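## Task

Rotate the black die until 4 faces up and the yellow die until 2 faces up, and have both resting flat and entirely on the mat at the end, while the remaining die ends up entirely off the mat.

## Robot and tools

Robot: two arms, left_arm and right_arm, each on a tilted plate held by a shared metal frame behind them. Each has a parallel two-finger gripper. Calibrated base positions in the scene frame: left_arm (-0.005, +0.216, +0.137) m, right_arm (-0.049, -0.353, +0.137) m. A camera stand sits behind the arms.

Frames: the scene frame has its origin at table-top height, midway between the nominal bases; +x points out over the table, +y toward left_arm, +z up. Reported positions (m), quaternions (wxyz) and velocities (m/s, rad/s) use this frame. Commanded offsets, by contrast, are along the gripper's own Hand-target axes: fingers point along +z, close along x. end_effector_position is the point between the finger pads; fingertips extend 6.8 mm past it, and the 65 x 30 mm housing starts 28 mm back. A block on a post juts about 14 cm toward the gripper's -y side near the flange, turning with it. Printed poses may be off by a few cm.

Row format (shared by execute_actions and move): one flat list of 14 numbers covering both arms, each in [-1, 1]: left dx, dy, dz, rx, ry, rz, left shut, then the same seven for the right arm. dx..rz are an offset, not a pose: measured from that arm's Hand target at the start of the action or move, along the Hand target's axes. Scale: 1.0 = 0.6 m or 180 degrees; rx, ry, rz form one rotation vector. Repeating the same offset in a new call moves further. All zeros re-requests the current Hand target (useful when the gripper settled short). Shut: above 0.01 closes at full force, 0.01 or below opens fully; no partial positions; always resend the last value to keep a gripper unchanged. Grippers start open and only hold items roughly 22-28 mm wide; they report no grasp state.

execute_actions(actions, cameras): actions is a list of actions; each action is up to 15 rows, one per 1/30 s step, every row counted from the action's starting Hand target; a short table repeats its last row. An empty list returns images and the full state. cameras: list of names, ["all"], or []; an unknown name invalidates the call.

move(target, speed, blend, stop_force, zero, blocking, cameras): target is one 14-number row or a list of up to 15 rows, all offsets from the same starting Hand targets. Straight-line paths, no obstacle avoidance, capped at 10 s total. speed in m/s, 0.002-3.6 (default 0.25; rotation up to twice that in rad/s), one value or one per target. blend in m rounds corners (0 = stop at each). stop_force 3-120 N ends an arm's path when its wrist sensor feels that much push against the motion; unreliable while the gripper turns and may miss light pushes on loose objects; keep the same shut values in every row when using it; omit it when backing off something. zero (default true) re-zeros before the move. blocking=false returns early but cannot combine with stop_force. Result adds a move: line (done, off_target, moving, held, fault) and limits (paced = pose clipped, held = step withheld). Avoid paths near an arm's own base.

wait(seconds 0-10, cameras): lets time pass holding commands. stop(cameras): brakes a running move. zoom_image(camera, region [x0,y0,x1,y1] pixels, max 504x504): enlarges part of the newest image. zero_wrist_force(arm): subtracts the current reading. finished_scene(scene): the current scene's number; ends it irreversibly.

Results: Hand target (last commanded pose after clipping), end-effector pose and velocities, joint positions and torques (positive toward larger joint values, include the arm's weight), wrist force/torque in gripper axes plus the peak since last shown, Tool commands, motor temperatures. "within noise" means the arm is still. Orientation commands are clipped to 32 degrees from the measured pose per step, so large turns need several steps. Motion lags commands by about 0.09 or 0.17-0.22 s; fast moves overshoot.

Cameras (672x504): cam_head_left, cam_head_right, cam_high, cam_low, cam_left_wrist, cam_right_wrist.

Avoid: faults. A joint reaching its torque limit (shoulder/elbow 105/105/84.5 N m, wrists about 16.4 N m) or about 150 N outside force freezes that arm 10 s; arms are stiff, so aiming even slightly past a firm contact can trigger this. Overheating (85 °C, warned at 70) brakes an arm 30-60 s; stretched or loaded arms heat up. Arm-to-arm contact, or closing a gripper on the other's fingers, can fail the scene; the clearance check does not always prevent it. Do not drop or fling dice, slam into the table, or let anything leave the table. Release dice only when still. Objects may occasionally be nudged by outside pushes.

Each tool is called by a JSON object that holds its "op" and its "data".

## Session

{"op": "execute_actions", "data": {"actions": []}}

Scene clock: 0.00 s.
left_arm: end_effector_position=(+0.8868, -0.0671, +0.1683) end_effector_quat_wxyz=(+0.041, +0.923, +0.278, +0.261) | right_arm: end_effector_position=(+0.3342, -0.2987, +0.2880) end_effector_quat_wxyz=(+0.030, +0.214, +0.912, -0.349)
Joint positions: left_arm=[-0.568 -0.336 0.8 3.864 -0.981 0.604] | right_arm=[3.979 -1.712 -2.075 -1.804 1.061 0.079]
Joint velocities: within noise
Joint torques (N m): no reading
Motor temperatures (°C): left_arm=[28 29 32 35 34 41] | right_arm=[32 28 35 41 38 31]
Wrist force (N): no reading
Wrist torque (N m): no reading
Wrist force, peak (N): no reading
Hand target: left_arm +0.8868, -0.0671, +0.1683; +0.041, +0.923, +0.278, +0.261 | right_arm +0.3342, -0.2987, +0.2880; +0.030, +0.214, +0.912, -0.349
Tool commands: left_gripper/shut=+0.0 right_gripper/shut=+0.0

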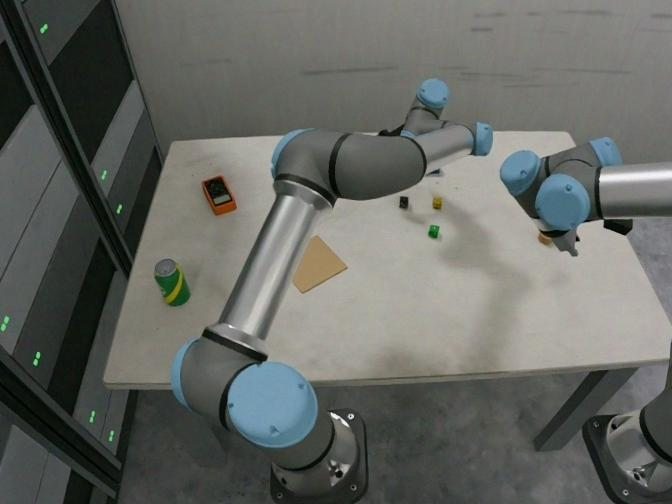

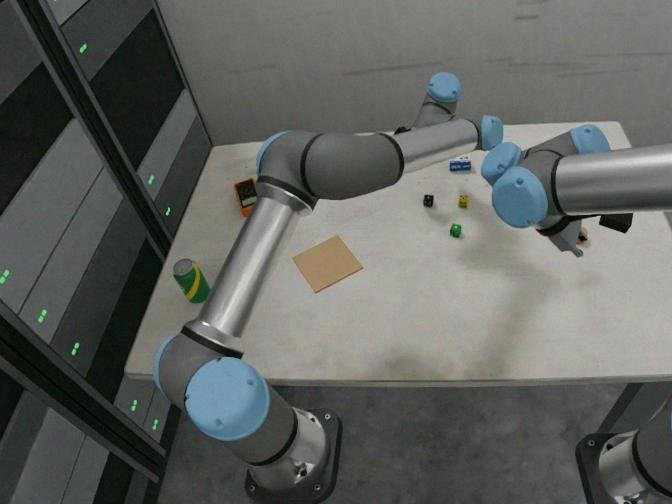

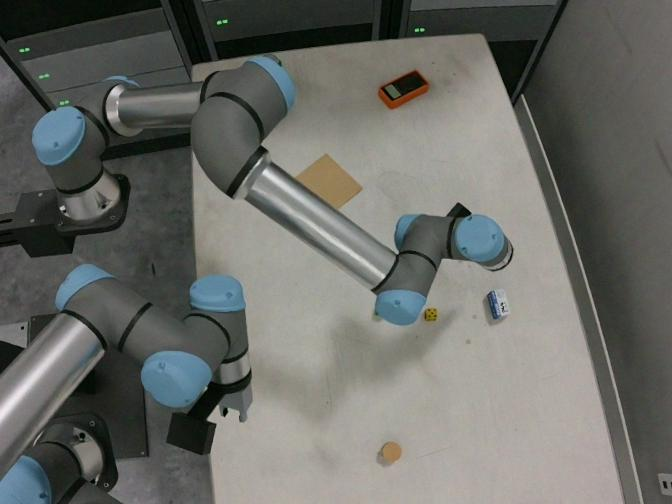

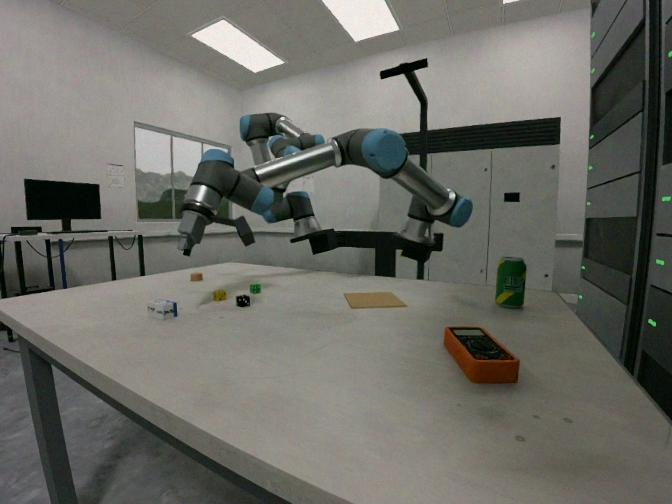

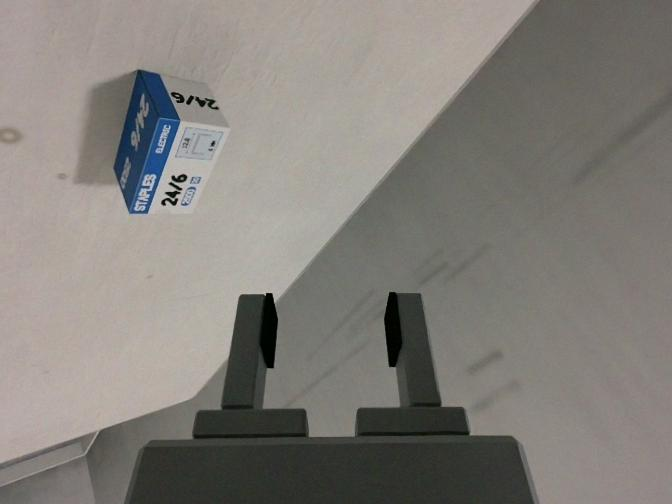

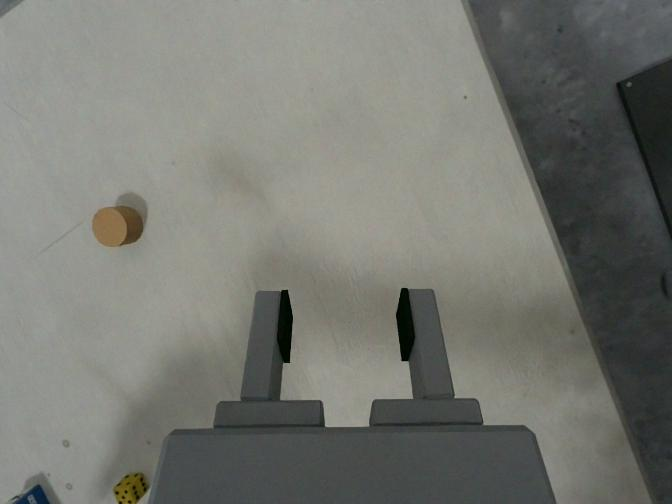

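{"op": "zoom_image", "data": {"camera": "cam_head_right", "region": [400, 170, 500, 250]}}

{"op": "zoom_image", "data": {"camera": "cam_head_left", "region": [380, 170, 480, 250]}}

{"op": "zoom_image", "data": {"camera": "cam_high", "region": [360, 280, 460, 340]}}

{"op": "zoom_image", "data": {"camera": "cam_low", "region": [180, 260, 300, 330]}}

Scaled by 5.040 from the camera's 672x504 image, which has a finer 960x720 frame.

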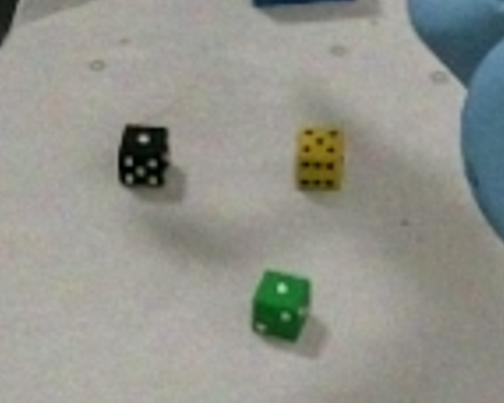

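Scaled by 5.040 from the camera's 672x504 image, which has a finer 960x720 frame.

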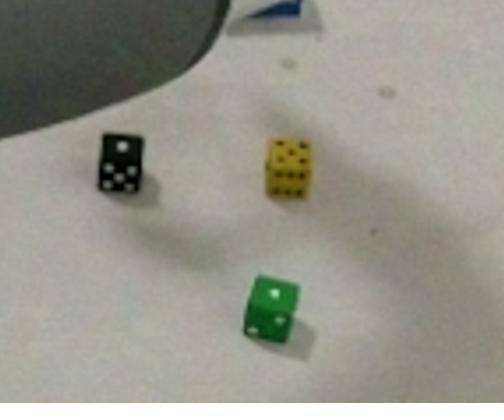

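Scaled by 5.040 from the camera's 672x504 image, which has a finer 960x720 frame.

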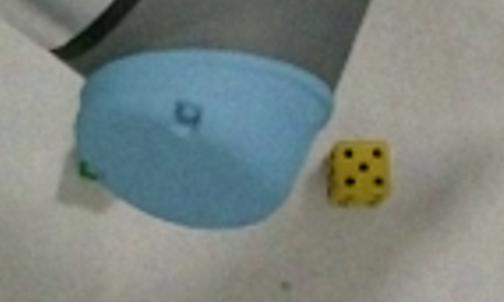

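Scaled by 4.200 from the camera's 672x504 image, which has a finer 960x720 frame.

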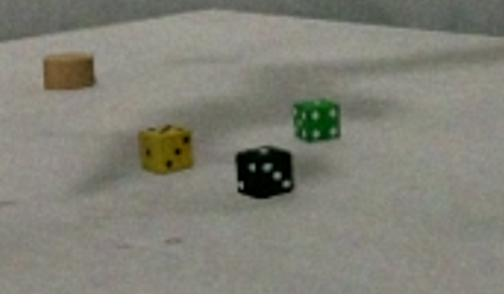

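{"op": "move", "data": {"target": [-0.3237, -0.2143, -0.4148, 0.1939, -0.1316, -0.2980, 0, 0, 0, 0, 0, 0, 0, 0], "speed": 0.35, "cameras": ["cam_left_wrist", "cam_high"]}}

Scene clock: 14.87 s.
left_arm: end_effector_position=(+0.5602, -0.0801, +0.2646) end_effector_quat_wxyz=(-0.062, +0.705, +0.704, -0.061) | right_arm: end_effector_position=(+0.3342, -0.2987, +0.2880) end_effector_quat_wxyz=(+0.030, +0.214, +0.912, -0.349)
Joint positions: left_arm=[-0.766 -0.938 1.508 4.411 -1.448 -0.813] | right_arm=[3.979 -1.712 -2.075 -1.804 1.061 0.079]
Joint torques (N m): left_arm=[-26.18 -61.22 -5.45 -5.07 -1.74 -1.65] | right_arm=[7 20.19 16.77 1.16 0.05 0.04]
Wrist force (N): left_arm=[-1.3 -0.8 -0.6] | right_arm=[0.1 0.1 0.0]
Wrist torque (N m): left_arm=[0.05 0.01 0.07] | right_arm=[0.00 -0.01 0.00]
Wrist force, peak (N): left_arm=[-1.6 -1.0 -0.7] | right_arm=[0.2 -0.5 -0.1]
Hand target: left_arm +0.5601, -0.0801, +0.2647; -0.062, +0.705, +0.704, -0.061 | right_arm +0.3342, -0.2987, +0.2880; +0.030, +0.214, +0.912, -0.349
Off the commanded pose: left_arm 0.000 m, 0 deg | right_arm 0.000 m, 0 deg.
move: done
Images, in order (width x height): cam_high 672x504, cam_left_wrist 672x504.

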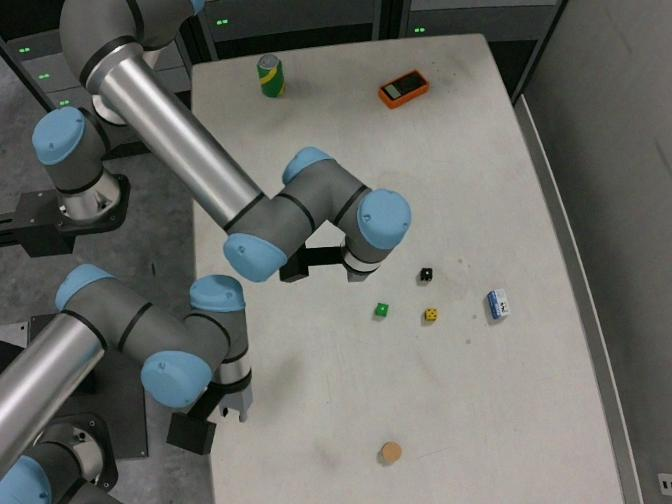

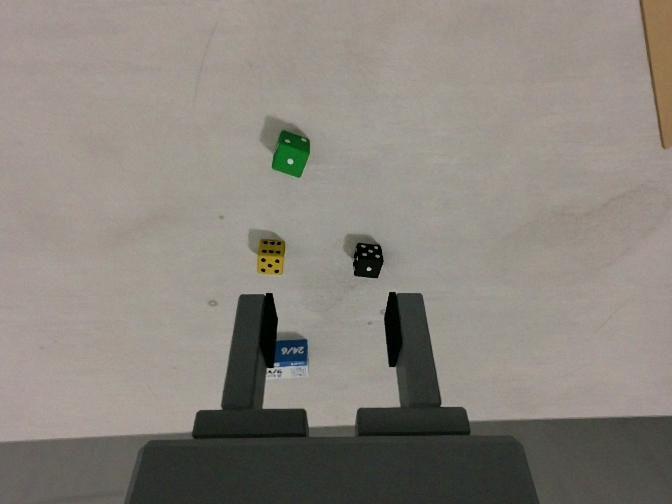

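{"op": "zoom_image", "data": {"camera": "cam_left_wrist", "region": [240, 215, 400, 295]}}

{"op": "zoom_image", "data": {"camera": "cam_left_wrist", "region": [250, 110, 330, 190]}}

Scaled by 3.150 from the camera's 672x504 image, which has a finer 960x720 frame.

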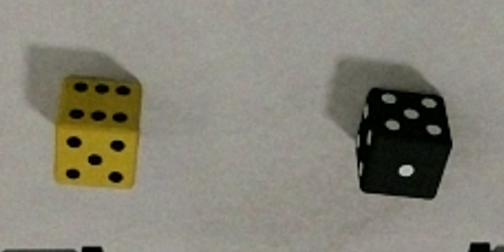

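Scaled by 6.300 from the camera's 672x504 image, which has a finer 960x720 frame.

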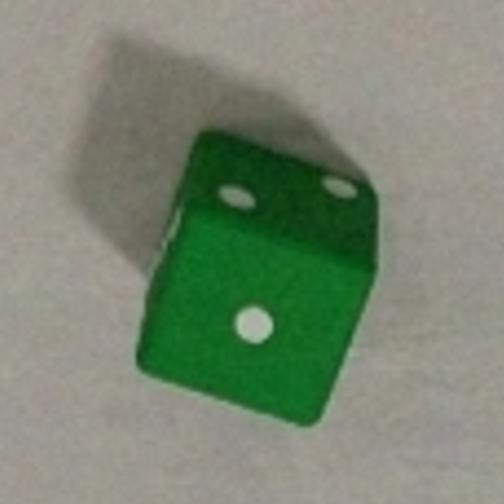

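{"op": "zoom_image", "data": {"camera": "cam_left_wrist", "region": [345, 235, 393, 283]}}

Scaled by 10.500 from the camera's 672x504 image, which has a finer 960x720 frame.

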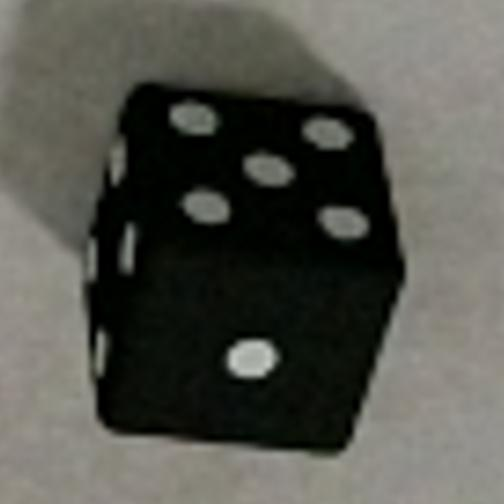

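{"op": "move", "data": {"target": [-0.1788, 0.3291, 0.1395, -0.1268, 0.0326, -0.4667, 0, 0, 0, 0, 0, 0, 0, 0], "speed": 0.4, "cameras": ["cam_left_wrist"]}}

Scene clock: 43.77 s.
left_arm: end_effector_position=(+0.5672, -0.0844, +0.2601) end_effector_quat_wxyz=(-0.059, +0.686, +0.724, -0.052) | right_arm: end_effector_position=(+0.3342, -0.2987, +0.2880) end_effector_quat_wxyz=(+0.030, +0.214, +0.912, -0.349)
Joint positions: left_arm=[-0.766 -0.919 1.493 4.399 -1.434 -0.867] | right_arm=[3.979 -1.712 -2.075 -1.804 1.061 0.079]
Joint torques (N m): left_arm=[-26.03 -63.69 -5.84 0.72 -1.69 1.8] | right_arm=[6.51 20.25 15.65 1.19 0.04 0.08]
Wrist force (N): left_arm=[-1.2 -0.7 -0.7] | right_arm=[-0.1 -0.3 0.1]
Wrist torque (N m): left_arm=[0.05 -0.01 -0.01] | right_arm=[-0.03 0.01 0.00]
Wrist force, peak (N): left_arm=[-2.6 1.5 -0.1] | right_arm=[-0.2 -0.6 0.0]
Hand target: left_arm +0.5672, -0.0844, +0.2602; -0.059, +0.686, +0.724, -0.052 (not the last commanded pose) | right_arm +0.3342, -0.2987, +0.2880; +0.030, +0.214, +0.912, -0.349
Off the commanded pose: left_arm 0.230 m, 84 deg | right_arm 0.000 m, 0 deg.
move: held (left_arm; a check stopped the path); limits=held
pose unreachable (left arm): on one or more control steps of this call, first in action 0 (counted from 0), this arm could not follow its commanded pose, so it was not sent that pose on those steps. It may still have moved: this result reports where it is.
cause: moving toward the commanded pose would bring a part of the arm too close to another arm (a part of this arm just beyond joint 3 (elbow) and a part of the right arm just beyond its joint 5 (wrist 2), 7 mm apart when this arm was first held).
Images, in order (width x height): cam_left_wrist 672x504.

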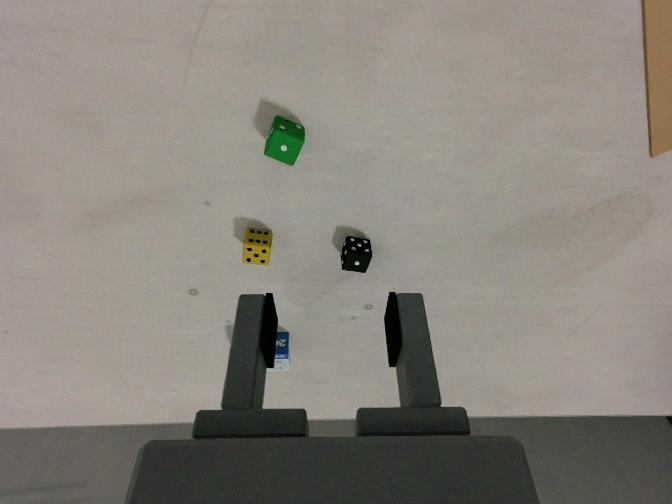

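{"op": "move", "data": {"target": [[0,0,0,0,0,0,0,-0.1517,-0.4108,0.2657,0,0,0,0],[-0.1897,0.3043,0.1388,-0.1211,0.0317,-0.4495,0,-0.1517,-0.4108,0.2657,0,0,0,0]], "speed": [0.4,0.4], "blend": [0.03,0], "cameras": ["cam_left_wrist","cam_high"]}}

Scene clock: 51.13 s.
left_arm: end_effector_position=(+0.7402, -0.1877, +0.1478) end_effector_quat_wxyz=(+0.009, +0.056, +0.986, +0.156) | right_arm: end_effector_position=(+0.3004, -0.5997, +0.3402) end_effector_quat_wxyz=(+0.030, +0.214, +0.912, -0.349)
Joint positions: left_arm=[-0.751 -0.259 0.58 4.75 -1.082 -2.313] | right_arm=[3.436 -1.198 -2.227 -1.814 0.699 -0.458]
Joint torques (N m): left_arm=[-6.11 -31.58 -36.43 0.39 -1.32 -1.59] | right_arm=[-8.03 -9.53 4.17 3.82 -3.13 -2.75]
Wrist force (N): left_arm=[-0.9 0.3 -0.2] | right_arm=[0.0 -0.3 -0.3]
Wrist torque (N m): left_arm=[0.02 0.02 -0.02] | right_arm=[-0.02 0.00 0.10]
Wrist force, peak (N): left_arm=[-1.4 -1.1 -0.5] | right_arm=[-0.1 -2.0 1.4]
Hand target: left_arm +0.7402, -0.1878, +0.1478; +0.009, +0.056, +0.986, +0.156 | right_arm +0.3004, -0.5997, +0.3402; +0.030, +0.214, +0.912, -0.349
Off the commanded pose: left_arm 0.000 m, 0 deg | right_arm 0.000 m, 0 deg.
move: done
Images, in order (width x height): cam_high 672x504, cam_left_wrist 672x504.

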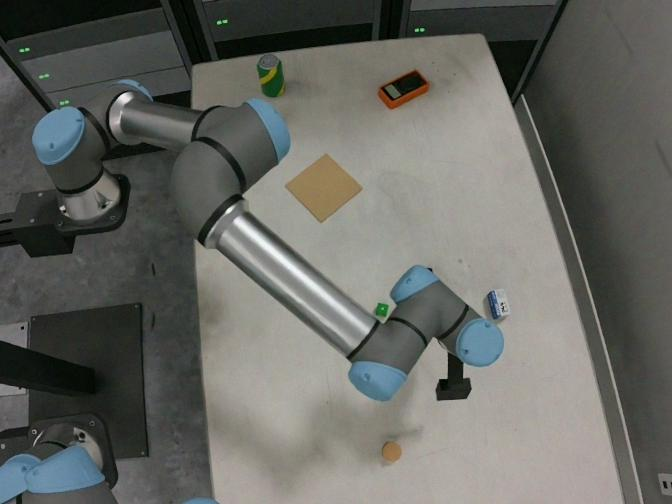

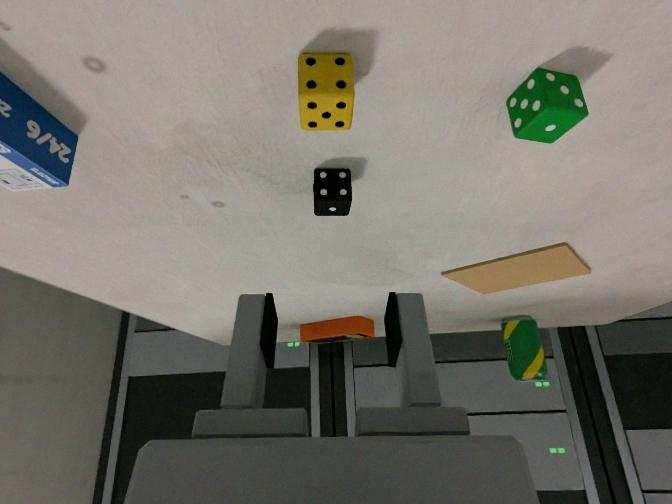

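{"op": "zoom_image", "data": {"camera": "cam_left_wrist", "region": [280, 35, 380, 145]}}

Scaled by 4.582 from the camera's 672x504 image, which has a finer 960x720 frame.

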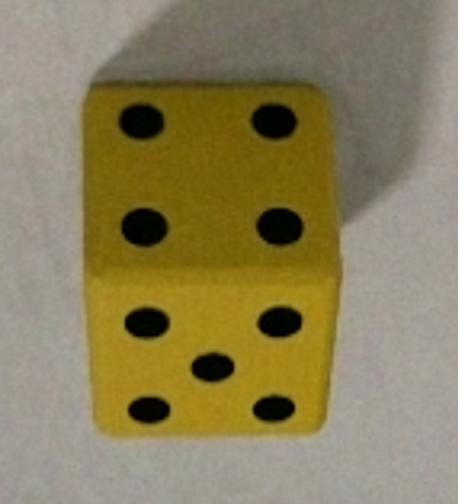

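{"op": "move", "data": {"target": [-0.0052, 0.0161, 0.1446, 0, -0.0017, 0.0053, 0, 0, 0, 0, 0, 0, 0, 0], "speed": 0.15, "cameras": ["cam_left_wrist"]}}

{"op": "zoom_image", "data": {"camera": "cam_left_wrist", "region": [270, 120, 400, 270]}}

Scene clock: 55.13 s.
left_arm: end_effector_position=(+0.7473, -0.1524, +0.0683) end_effector_quat_wxyz=(+0.010, +0.064, +0.986, +0.156) | right_arm: end_effector_position=(+0.3004, -0.5997, +0.3402) end_effector_quat_wxyz=(+0.030, +0.214, +0.912, -0.349)
Joint positions: left_arm=[-0.695 -0.233 0.717 4.553 -1.059 -2.234] | right_arm=[3.436 -1.198 -2.227 -1.814 0.699 -0.458]
Joint torques (N m): left_arm=[-5.93 -33.58 -7.32 -5.24 1.87 1.74] | right_arm=[-6.8 -9.22 3.84 3.76 -3.16 -2.62]
Wrist force (N): left_arm=[-0.9 0.3 -0.1] | right_arm=[0.2 -0.4 -0.1]
Wrist torque (N m): left_arm=[-0.01 0.00 -0.11] | right_arm=[-0.03 -0.02 0.10]
Wrist force, peak (N): left_arm=[-0.7 0.4 -1.3] | right_arm=[0.6 0.1 0.2]
Hand target: left_arm +0.7473, -0.1524, +0.0682; +0.010, +0.064, +0.986, +0.156 | right_arm +0.3004, -0.5997, +0.3402; +0.030, +0.214, +0.912, -0.349
Off the commanded pose: left_arm 0.000 m, 0 deg | right_arm 0.000 m, 0 deg.
move: done
Images, in order (width x height): cam_left_wrist 672x504.

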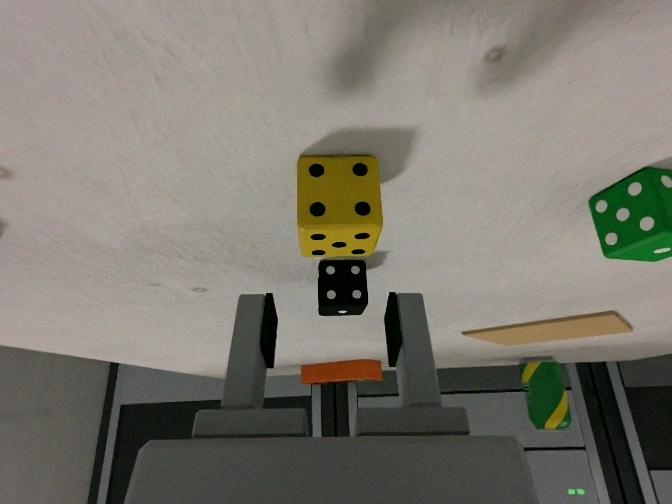

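Scaled by 3.360 from the camera's 672x504 image, which has a finer 960x720 frame.

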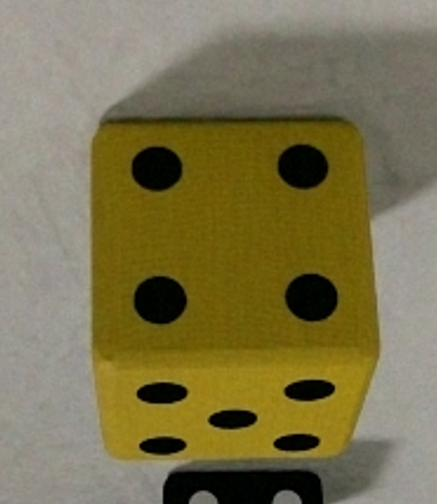

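{"op": "move", "data": {"target": [[0.0042, 0.0008, 0.042, 0, 0, 0, 0, 0, 0, 0, 0, 0, 0, 0], [0.0042, 0.0013, 0.0688, 0, 0, 0, 0, 0, 0, 0, 0, 0, 0, 0]], "speed": [0.08, 0.04], "stop_force": 8, "cameras": ["cam_left_wrist"]}}

Scene clock: 58.93 s.
left_arm: end_effector_position=(+0.7466, -0.1387, +0.0292) end_effector_quat_wxyz=(+0.010, +0.064, +0.986, +0.156) | right_arm: end_effector_position=(+0.3004, -0.5997, +0.3402) end_effector_quat_wxyz=(+0.030, +0.214, +0.912, -0.349)
Joint positions: left_arm=[-0.672 -0.206 0.76 4.471 -1.052 -2.208] | right_arm=[3.436 -1.198 -2.227 -1.814 0.699 -0.458]
Joint torques (N m): left_arm=[-4.33 -32.36 -6.78 -5.26 1.82 1.7] | right_arm=[-7.23 -8.76 3.54 3.69 -3.01 -2.55]
Wrist force (N): left_arm=[-1.0 0.0 -0.1] | right_arm=[0.2 0.1 -0.1]
Wrist torque (N m): left_arm=[0.00 0.01 -0.10] | right_arm=[0.01 -0.02 0.10]
Wrist force, peak (N): left_arm=[-1.0 0.4 -0.7] | right_arm=[0.3 -0.6 -0.2]
Hand target: left_arm +0.7466, -0.1387, +0.0292; +0.010, +0.064, +0.986, +0.156 | right_arm +0.3004, -0.5997, +0.3402; +0.030, +0.214, +0.912, -0.349
Off the commanded pose: left_arm 0.000 m, 0 deg | right_arm 0.000 m, 0 deg.
move: done
Images, in order (width x height): cam_left_wrist 672x504.

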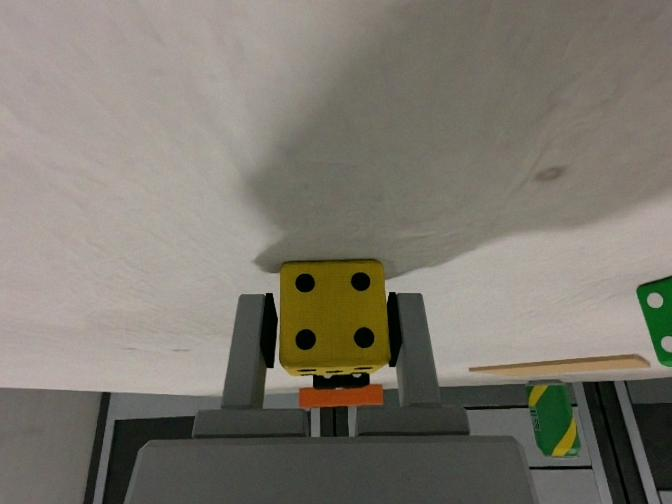

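{"op": "move", "data": {"target": [[0,0,0,0,0,0,1,0,0,0,0,0,0,0],[0,0.0309,-0.0951,0,0,0,1,0,0,0,0,0,0,0],[0.1793,0.3148,-0.1268,0.2158,0.0264,0.3775,1,0,0,0,0,0,0,0],[0.4195,0.5557,0.0915,0.2371,0.3410,0.6991,1,0,0,0,0,0,0,0]], "speed": [0.1,0.15,0.5,0.5], "blend": [0,0.02,0.06,0], "cameras": ["cam_left_wrist","cam_high"]}}

Scene clock: 72.50 s.
left_arm: end_effector_position=(+0.5404, +0.2252, +0.0798) end_effector_quat_wxyz=(-0.539, +0.770, +0.280, -0.196) | right_arm: end_effector_position=(+0.3004, -0.5997, +0.3402) end_effector_quat_wxyz=(+0.030, +0.214, +0.912, -0.349)
Joint positions: left_arm=[-0.392 -0.563 1.33 5.314 -1.044 -0.131] | right_arm=[3.436 -1.198 -2.227 -1.814 0.699 -0.458]
Joint torques (N m): left_arm=[-2.86 -71.05 -2.46 2.73 1.42 1.7] | right_arm=[-7.1 -10.08 3.79 3.68 -3.03 -2.44]
Wrist force (N): left_arm=[-1.9 -1.3 0.7] | right_arm=[-0.1 -0.2 -0.2]
Wrist torque (N m): left_arm=[0.06 0.24 0.13] | right_arm=[-0.01 0.01 0.10]
Wrist force, peak (N): left_arm=[-0.5 0.9 -2.9] | right_arm=[0.5 -0.4 -0.6]
Hand target: left_arm +0.5404, +0.2253, +0.0799; -0.539, +0.770, +0.280, -0.196 | right_arm +0.3004, -0.5997, +0.3402; +0.030, +0.214, +0.912, -0.349
Off the commanded pose: left_arm 0.000 m, 0 deg | right_arm 0.000 m, 0 deg.
move: done
Images, in order (width x height): cam_high 672x504, cam_left_wrist 672x504.

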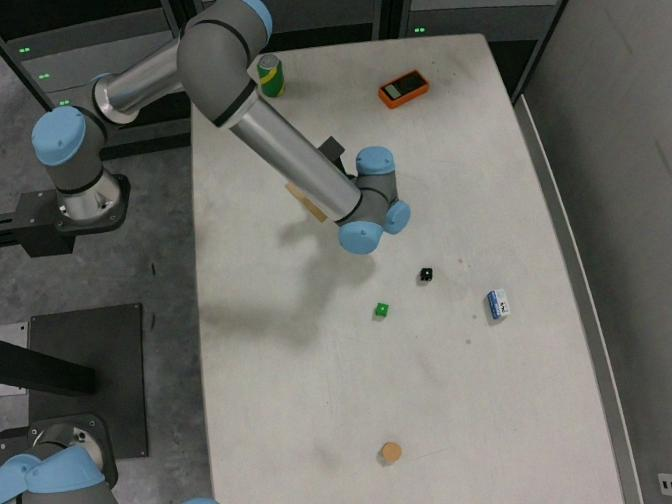

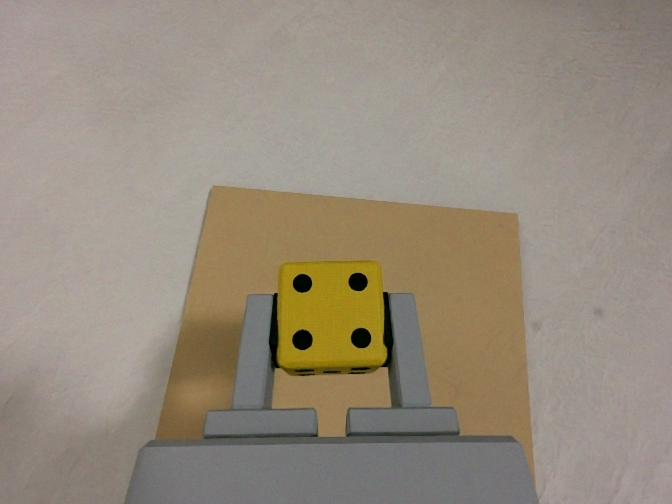

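{"op": "move", "data": {"target": [0, 0.0689, 0.0251, 0, 0, 0, 1, 0, 0, 0, 0, 0, 0, 0], "speed": 0.12}}

{"op": "move", "data": {"target": [0, 0.0439, 0.016, 0, 0, 0, 1, 0, 0, 0, 0, 0, 0, 0], "speed": 0.014, "stop_force": 5, "cameras": ["cam_left_wrist"]}}

Scene clock: 75.20 s.
left_arm: end_effector_position=(+0.5404, +0.2253, +0.0361) end_effector_quat_wxyz=(-0.539, +0.770, +0.280, -0.196) end_effector_velocity=(+0.001, +0.000, -0.001) end_effector_angular_velocity=(-0.001, -0.003, +0.001) | right_arm: end_effector_position=(+0.3004, -0.5997, +0.3402) end_effector_quat_wxyz=(+0.030, +0.214, +0.912, -0.349)
Joint positions: left_arm=[-0.374 -0.49 1.311 5.257 -1.026 -0.127] | right_arm=[3.436 -1.198 -2.227 -1.814 0.699 -0.458]
Joint velocities: left_arm=[0.001 0.003 -0.005 -0.002 0.001 0] | right_arm=[within noise]
Joint torques (N m): left_arm=[-3.83 -27.43 -25.98 -2.17 1.28 2.09] | right_arm=[-6.52 -10.07 3.69 3.61 -2.97 -2.48]
Wrist force (N): left_arm=[-2.1 -1.5 0.5] | right_arm=[0.1 -0.1 -0.2]
Wrist torque (N m): left_arm=[0.02 0.26 0.12] | right_arm=[0.00 -0.01 0.10]
Wrist force, peak (N): left_arm=[-1.6 -2.7 0.1] | right_arm=[0.4 -0.3 -0.4]
Hand target: left_arm +0.5404, +0.2253, +0.0359; -0.539, +0.770, +0.280, -0.196 | right_arm +0.3004, -0.5997, +0.3402; +0.030, +0.214, +0.912, -0.349
Off the commanded pose: left_arm 0.000 m, 0 deg | right_arm 0.000 m, 0 deg.
move: done

Scene clock: 76.97 s.
left_arm: end_effector_position=(+0.5404, +0.2253, +0.0291) end_effector_quat_wxyz=(-0.539, +0.770, +0.280, -0.196) | right_arm: end_effector_position=(+0.3004, -0.5997, +0.3402) end_effector_quat_wxyz=(+0.030, +0.214, +0.912, -0.349)
Joint positions: left_arm=[-0.371 -0.477 1.306 5.249 -1.023 -0.126] | right_arm=[3.436 -1.198 -2.227 -1.814 0.699 -0.458]
Joint torques (N m): left_arm=[-28.89 -74.59 -2.16 1.86 -1.07 -1.37] | right_arm=[-7.51 -8.15 4.61 3.73 -2.54 -2.54]
Wrist force (N): left_arm=[-2.2 -2.3 0.6] | right_arm=[0.1 -0.1 -0.4]
Wrist torque (N m): left_arm=[0.04 0.25 0.13] | right_arm=[0.00 -0.01 0.10]
Wrist force, peak (N): left_arm=[-1.7 -10.6 -5.2] | right_arm=[0.0 -0.5 -0.2]
Hand target: left_arm +0.5404, +0.2253, +0.0291; -0.539, +0.770, +0.280, -0.196 (not the last commanded pose) | right_arm +0.3004, -0.5997, +0.3402; +0.030, +0.214, +0.912, -0.349
Off the commanded pose: left_arm 0.021 m, 0 deg | right_arm 0.000 m, 0 deg.
move: contact (left_arm)
Images, in order (width x height): cam_left_wrist 672x504.

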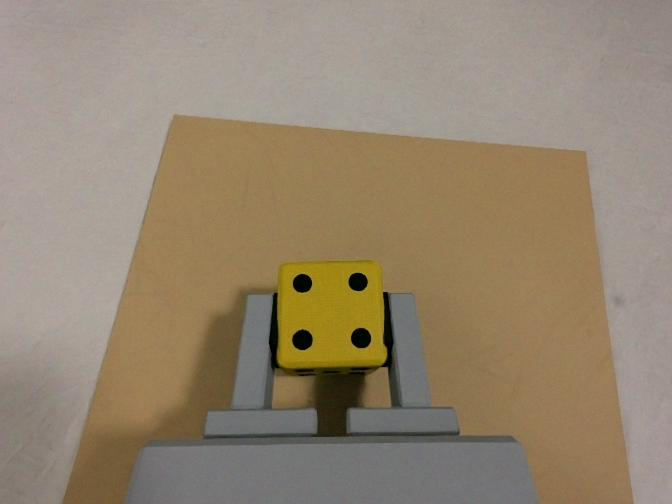

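{"op": "move", "data": {"target": [[0,0,0,0,0,0,0,0,0,0,0,0,0,0],[0,0,-0.1,0,0,0,0,0,0,0,0,0,0,0],[0,-0.2185,0.0063,-0.4889,0,0,0,0,0,0,0,0,0,0]], "speed": [0.1,0.12,0.45], "blend": [0,0.012,0], "cameras": ["cam_left_wrist"]}}

{"op": "zoom_image", "data": {"camera": "cam_left_wrist", "region": [270, 20, 400, 150]}}

Scene clock: 83.63 s.
left_arm: end_effector_position=(+0.5094, +0.2624, +0.1510) end_effector_quat_wxyz=(+0.147, +0.928, +0.337, +0.053) | right_arm: end_effector_position=(+0.3004, -0.5997, +0.3402) end_effector_quat_wxyz=(+0.030, +0.214, +0.912, -0.349)
Joint positions: left_arm=[-0.221 -1.22 2.258 3.416 -1.482 0.694] | right_arm=[3.436 -1.198 -2.227 -1.814 0.699 -0.458]
Joint torques (N m): left_arm=[2.57 -9.55 -1.38 -5.58 -1.68 1.93] | right_arm=[-6.76 -8.88 4.36 3.54 -2.95 -2.51]
Wrist force (N): left_arm=[-1.2 0.1 0.0] | right_arm=[0.3 0.0 0.1]
Wrist torque (N m): left_arm=[0.04 0.03 -0.15] | right_arm=[0.01 -0.01 0.11]
Wrist force, peak (N): left_arm=[-2.1 -3.2 0.7] | right_arm=[0.3 -0.3 -0.5]
Hand target: left_arm +0.5094, +0.2624, +0.1510; +0.147, +0.928, +0.337, +0.053 | right_arm +0.3004, -0.5997, +0.3402; +0.030, +0.214, +0.912, -0.349
Off the commanded pose: left_arm 0.000 m, 0 deg | right_arm 0.000 m, 0 deg.
move: done
Images, in order (width x height): cam_left_wrist 672x504.

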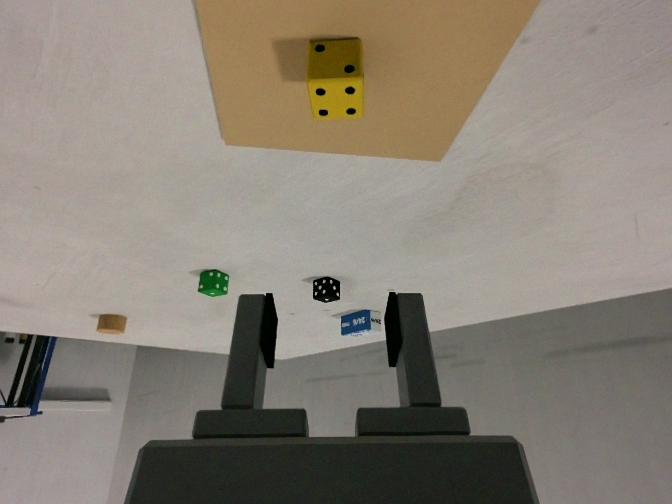

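Scaled by 3.877 from the camera's 672x504 image, which has a finer 960x720 frame.

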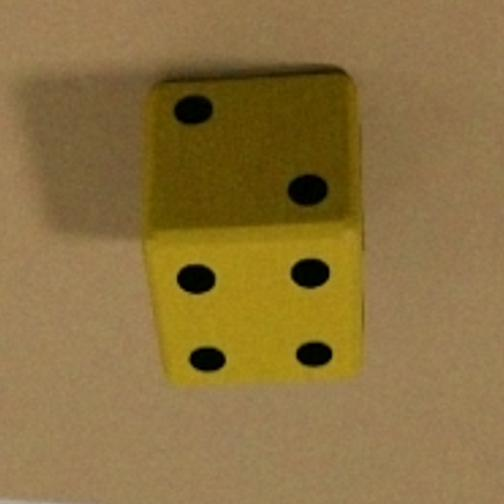

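{"op": "move", "data": {"target": [0.001, 0.0008, 0.1368, 0, 0.006, -0.0185, 0, 0, 0, 0, 0, 0, 0, 0], "speed": 0.15, "cameras": ["cam_left_wrist"]}}

{"op": "zoom_image", "data": {"camera": "cam_left_wrist", "region": [270, 120, 400, 270]}}

Scene clock: 87.27 s.
left_arm: end_effector_position=(+0.5264, +0.2430, +0.0732) end_effector_quat_wxyz=(+0.146, +0.918, +0.366, +0.058) | right_arm: end_effector_position=(+0.3004, -0.5997, +0.3402) end_effector_quat_wxyz=(+0.030, +0.214, +0.912, -0.349)
Joint positions: left_arm=[-0.211 -0.973 2.214 3.201 -1.47 0.647] | right_arm=[3.436 -1.198 -2.227 -1.814 0.699 -0.458]
Joint torques (N m): left_arm=[1.55 -15.37 -17.74 -5.5 1.35 -1.6] | right_arm=[-5.78 -9.17 4.74 3.78 -2.9 -2.57]
Wrist force (N): left_arm=[-1.5 -0.5 -0.1] | right_arm=[0.3 -0.2 -0.2]
Wrist torque (N m): left_arm=[-0.02 0.05 -0.06] | right_arm=[-0.01 -0.03 0.10]
Wrist force, peak (N): left_arm=[-1.6 0.2 0.1] | right_arm=[0.0 -0.6 -0.5]
Hand target: left_arm +0.5264, +0.2430, +0.0731; +0.146, +0.918, +0.366, +0.058 | right_arm +0.3004, -0.5997, +0.3402; +0.030, +0.214, +0.912, -0.349
Off the commanded pose: left_arm 0.000 m, 0 deg | right_arm 0.000 m, 0 deg.
move: done
Images, in order (width x height): cam_left_wrist 672x504.

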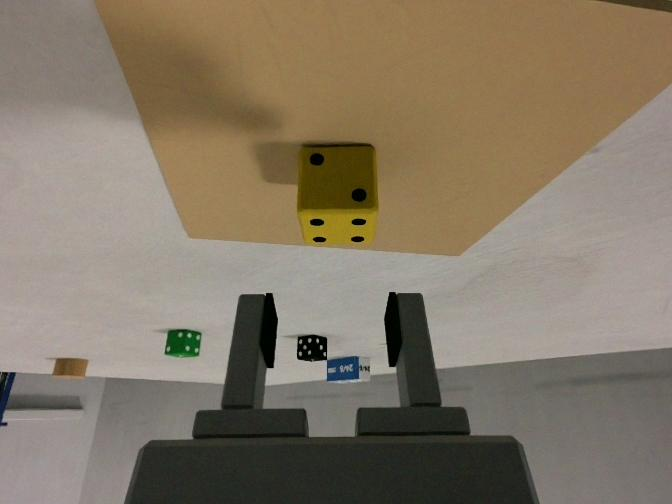

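Scaled by 3.360 from the camera's 672x504 image, which has a finer 960x720 frame.

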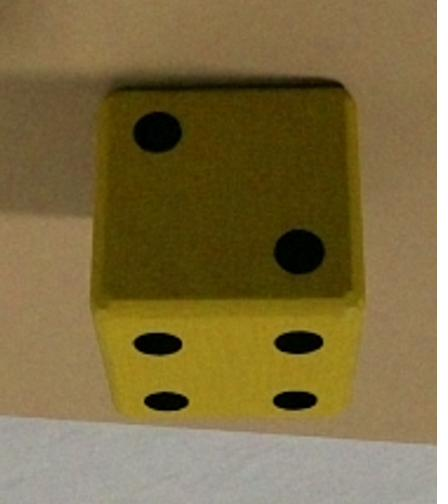

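{"op": "move", "data": {"target": [[0.0032, 0.002, 0.048, 0, 0, 0, 0, 0, 0, 0, 0, 0, 0, 0], [0.0032, 0.0033, 0.0790, 0, 0, 0, 0, 0, 0, 0, 0, 0, 0, 0]], "speed": [0.09, 0.04], "stop_force": 8, "cameras": ["cam_left_wrist"]}}

Scene clock: 90.53 s.
left_arm: end_effector_position=(+0.5391, +0.2323, +0.0286) end_effector_quat_wxyz=(+0.146, +0.918, +0.366, +0.058) | right_arm: end_effector_position=(+0.3004, -0.5997, +0.3402) end_effector_quat_wxyz=(+0.030, +0.214, +0.912, -0.349)
Joint positions: left_arm=[-0.2 -0.835 2.154 3.123 -1.473 0.657] | right_arm=[3.436 -1.198 -2.227 -1.814 0.699 -0.458]
Joint torques (N m): left_arm=[1.27 -15.82 -16.81 -5.46 -1.26 1.35] | right_arm=[-6.46 -8.86 4.85 3.5 -2.74 -2.49]
Wrist force (N): left_arm=[-1.0 0.0 -0.1] | right_arm=[0.0 0.0 -0.1]
Wrist torque (N m): left_arm=[0.03 0.00 -0.06] | right_arm=[0.01 0.00 0.11]
Wrist force, peak (N): left_arm=[-1.5 -0.4 -0.2] | right_arm=[0.3 -0.5 -0.3]
Hand target: left_arm +0.5391, +0.2323, +0.0286; +0.146, +0.918, +0.366, +0.058 | right_arm +0.3004, -0.5997, +0.3402; +0.030, +0.214, +0.912, -0.349
Off the commanded pose: left_arm 0.000 m, 0 deg | right_arm 0.000 m, 0 deg.
move: done
Images, in order (width x height): cam_left_wrist 672x504.

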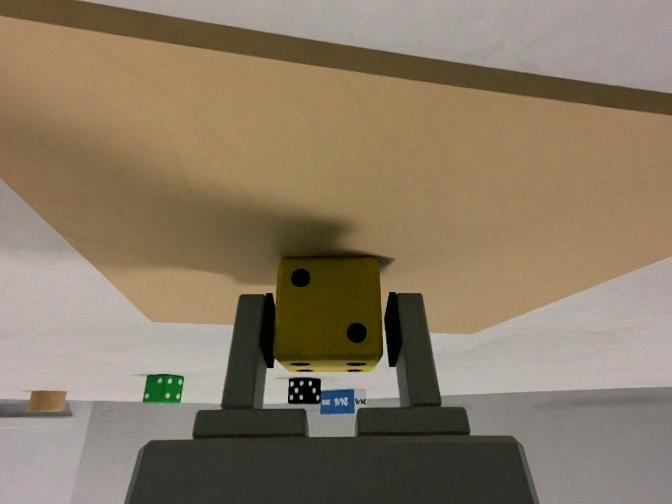

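{"op": "zoom_image", "data": {"camera": "cam_left_wrist", "region": [260, 240, 400, 390]}}

Scaled by 3.360 from the camera's 672x504 image, which has a finer 960x720 frame.

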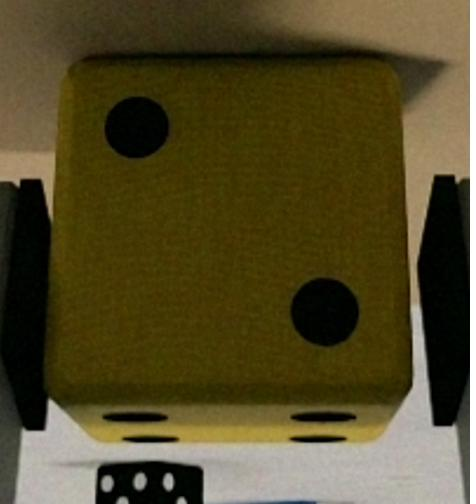

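{"op": "move", "data": {"target": [[0,0.0041,0.0013,0,0,0,0,0,0,0,0,0,0,0],[0,0.0041,0.0013,0,0,0,1,0,0,0,0,0,0,0],[0,0.0299,-0.0779,0,0,0,1,0,0,0,0,0,0,0],[0.0146,-0.0263,-0.0496,0.4889,0,0,1,0,0,0,0,0,0,0]], "speed": [0.05,0.05,0.15,0.45], "blend": [0,0,0.015,0]}}

{"op": "move", "data": {"target": [0, 0.047, 0.0171, 0, 0, 0, 1, 0, 0, 0, 0, 0, 0, 0], "speed": 0.014, "stop_force": 5, "cameras": ["cam_left_wrist"]}}

Scene clock: 101.27 s.
left_arm: end_effector_position=(+0.5289, +0.2559, +0.0521) end_effector_quat_wxyz=(-0.533, +0.761, +0.303, -0.212) | right_arm: end_effector_position=(+0.3004, -0.5997, +0.3402) end_effector_quat_wxyz=(+0.030, +0.214, +0.912, -0.349)
Joint positions: left_arm=[-0.33 -0.553 1.367 5.25 -1.04 -0.133] | right_arm=[3.436 -1.198 -2.227 -1.814 0.699 -0.458]
Joint torques (N m): left_arm=[-2.3 -25.83 -25.03 2.84 -1.78 -1.73] | right_arm=[-5.47 -9.42 3.71 3.47 -2.6 -2.53]
Wrist force (N): left_arm=[-2.0 -1.6 0.7] | right_arm=[0.3 0.0 -0.1]
Wrist torque (N m): left_arm=[0.01 0.24 0.21] | right_arm=[0.01 -0.02 0.10]
Wrist force, peak (N): left_arm=[-2.1 -1.6 0.6] | right_arm=[0.2 -0.4 -0.5]
Hand target: left_arm +0.5289, +0.2559, +0.0521; -0.533, +0.761, +0.303, -0.212 | right_arm +0.3004, -0.5997, +0.3402; +0.030, +0.214, +0.912, -0.349
Off the commanded pose: left_arm 0.000 m, 0 deg | right_arm 0.000 m, 0 deg.
move: done

Scene clock: 104.33 s.
left_arm: end_effector_position=(+0.5289, +0.2559, +0.0275) end_effector_quat_wxyz=(-0.533, +0.761, +0.303, -0.212) | right_arm: end_effector_position=(+0.3004, -0.5997, +0.3402) end_effector_quat_wxyz=(+0.030, +0.214, +0.912, -0.349)
Joint positions: left_arm=[-0.32 -0.51 1.353 5.219 -1.03 -0.13] | right_arm=[3.436 -1.198 -2.227 -1.814 0.699 -0.458]
Joint torques (N m): left_arm=[-25.87 -72.52 -2.35 1.52 -1.26 -1.07] | right_arm=[-6.14 -8.63 4.47 3.49 -2.8 -2.36]
Wrist force (N): left_arm=[-2.4 -2.8 0.7] | right_arm=[0.4 0.1 -0.1]
Wrist torque (N m): left_arm=[0.01 0.23 0.21] | right_arm=[0.02 -0.03 0.10]
Wrist force, peak (N): left_arm=[-2.5 -10.6 -5.5] | right_arm=[0.3 0.0 -0.6]
Hand target: left_arm +0.5289, +0.2559, +0.0275; -0.533, +0.761, +0.303, -0.212 (not the last commanded pose) | right_arm +0.3004, -0.5997, +0.3402; +0.030, +0.214, +0.912, -0.349
Off the commanded pose: left_arm 0.005 m, 0 deg | right_arm 0.000 m, 0 deg.
move: contact (left_arm)
Images, in order (width x height): cam_left_wrist 672x504.

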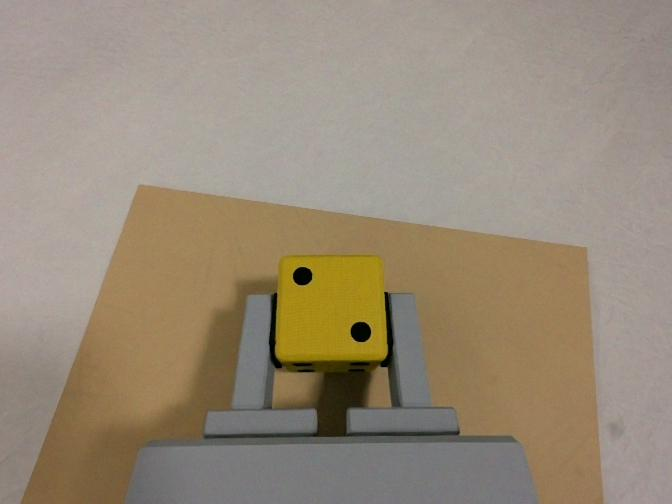

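{"op": "move", "data": {"target": [[0,0,0,0,0,0,0,0,0,0,0,0,0,0],[0,0,-0.1,0,0,0,0,0,0,0,0,0,0,0],[-0.0663,-0.1064,-0.4508,-0.2192,-0.2639,-0.2376,0,0,0,0,0,0,0,0],[-0.1244,0.0301,-0.6944,-0.2494,-0.3338,-0.6845,0,0,0,0,0,0,0,0]], "speed": [0.1,0.12,0.5,0.5], "blend": [0,0.012,0.06,0], "cameras": ["cam_left_wrist","cam_high"]}}

{"op": "zoom_image", "data": {"camera": "cam_left_wrist", "region": [270, 20, 400, 150]}}

{"op": "zoom_image", "data": {"camera": "cam_high", "region": [270, 140, 380, 230]}}

Scene clock: 113.47 s.
left_arm: end_effector_position=(+0.7481, -0.0842, +0.1532) end_effector_quat_wxyz=(+0.009, +0.061, +0.986, +0.156) | right_arm: end_effector_position=(+0.3004, -0.5997, +0.3402) end_effector_quat_wxyz=(+0.030, +0.214, +0.912, -0.349)
Joint positions: left_arm=[-0.66 -0.456 0.912 4.564 -1.05 -2.203] | right_arm=[3.436 -1.198 -2.227 -1.814 0.699 -0.458]
Joint torques (N m): left_arm=[-31.73 -30.98 -34.98 0.68 1.96 -1.51] | right_arm=[-6.17 -8.08 4.17 3.54 -2.65 -2.22]
Wrist force (N): left_arm=[-0.7 0.5 -0.1] | right_arm=[0.2 -0.2 -0.3]
Wrist torque (N m): left_arm=[0.04 -0.03 -0.03] | right_arm=[-0.01 -0.02 0.11]
Wrist force, peak (N): left_arm=[-2.7 -3.0 0.8] | right_arm=[0.3 -0.3 -0.6]
Hand target: left_arm +0.7481, -0.0842, +0.1532; +0.009, +0.061, +0.986, +0.156 | right_arm +0.3004, -0.5997, +0.3402; +0.030, +0.214, +0.912, -0.349
Off the commanded pose: left_arm 0.000 m, 0 deg | right_arm 0.000 m, 0 deg.
move: done
Images, in order (width x height): cam_high 672x504, cam_left_wrist 672x504.

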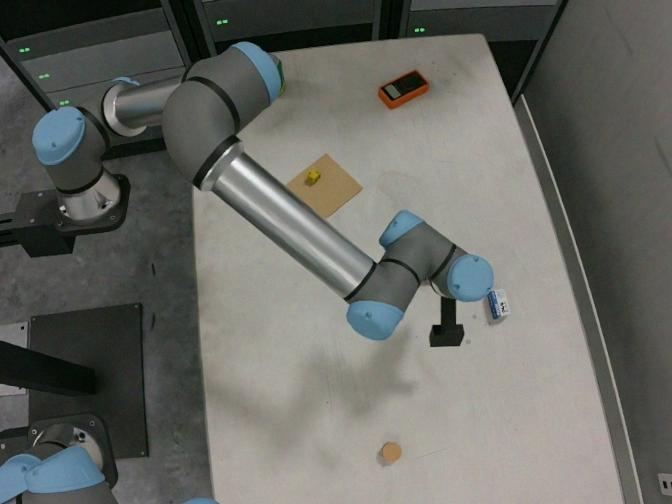

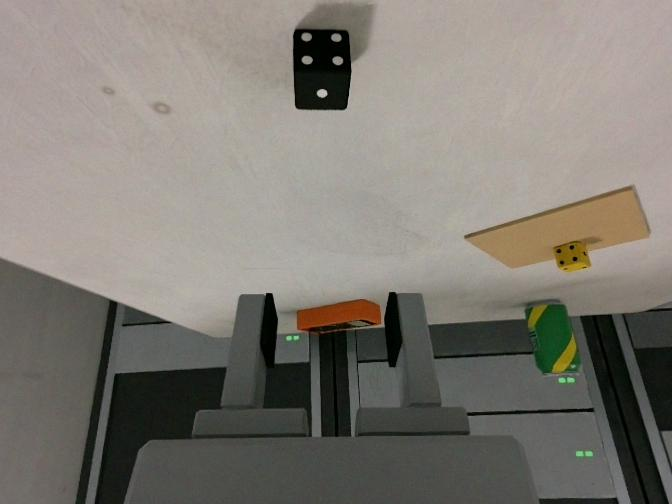

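Scaled by 3.877 from the camera's 672x504 image, which has a finer 960x720 frame.

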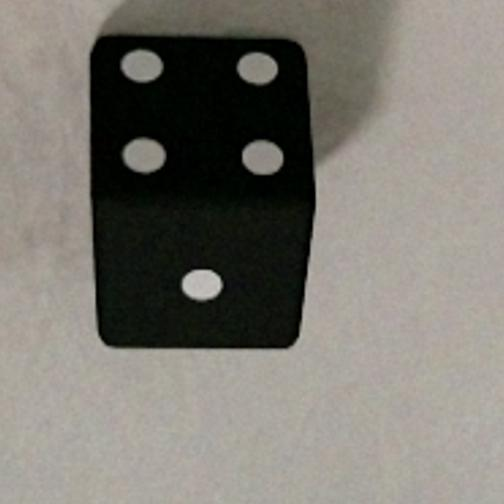

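Scaled by 4.582 from the camera's 672x504 image, which has a finer 960x720 frame.

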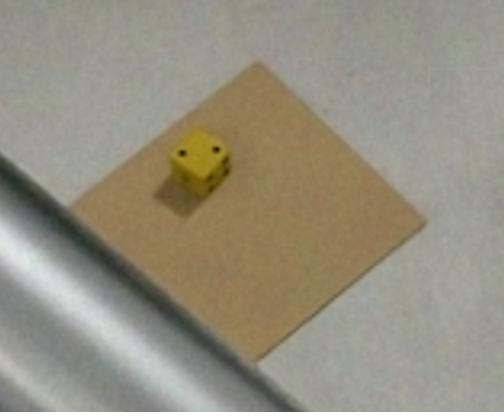

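{"op": "move", "data": {"target": [-0.0075, -0.0045, 0.1407, 0, -0.0021, 0.0063, 0, 0, 0, 0, 0, 0, 0, 0], "speed": 0.15, "cameras": ["cam_left_wrist"]}}

{"op": "zoom_image", "data": {"camera": "cam_left_wrist", "region": [270, 120, 400, 270]}}

Scene clock: 117.97 s.
left_arm: end_effector_position=(+0.7554, -0.0614, +0.0721) end_effector_quat_wxyz=(+0.011, +0.071, +0.985, +0.156) | right_arm: end_effector_position=(+0.3004, -0.5997, +0.3402) end_effector_quat_wxyz=(+0.030, +0.214, +0.912, -0.349)
Joint positions: left_arm=[-0.609 -0.376 0.96 4.401 -1.031 -2.123] | right_arm=[3.436 -1.198 -2.227 -1.814 0.699 -0.458]
Joint torques (N m): left_arm=[-3.34 -31.33 -33.28 -5.34 1.7 1.27] | right_arm=[-5.2 -7.83 3.74 3.32 -2.67 -2.52]
Wrist force (N): left_arm=[-1.1 -0.1 -0.3] | right_arm=[0.2 0.0 0.0]
Wrist torque (N m): left_arm=[0.00 0.01 -0.11] | right_arm=[0.01 -0.01 0.10]
Wrist force, peak (N): left_arm=[-0.9 -0.5 -1.6] | right_arm=[0.3 -0.4 -0.4]
Hand target: left_arm +0.7554, -0.0614, +0.0720; +0.011, +0.071, +0.985, +0.156 | right_arm +0.3004, -0.5997, +0.3402; +0.030, +0.214, +0.912, -0.349
Off the commanded pose: left_arm 0.000 m, 0 deg | right_arm 0.000 m, 0 deg.
move: done
Images, in order (width x height): cam_left_wrist 672x504.

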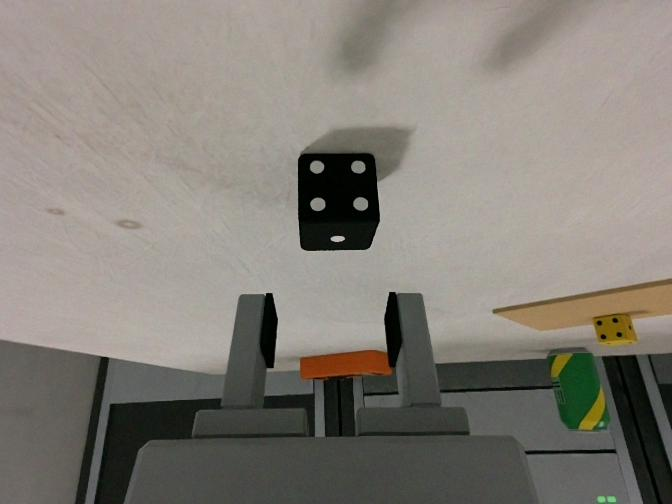

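Scaled by 3.360 from the camera's 672x504 image, which has a finer 960x720 frame.

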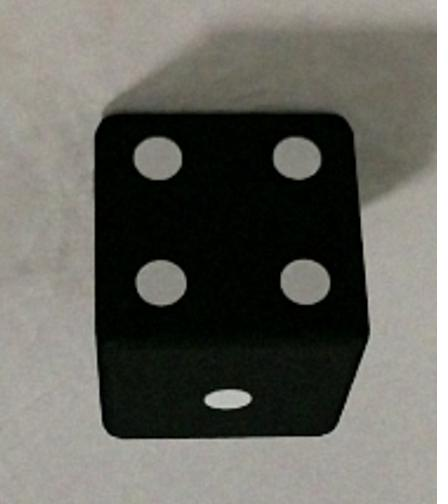

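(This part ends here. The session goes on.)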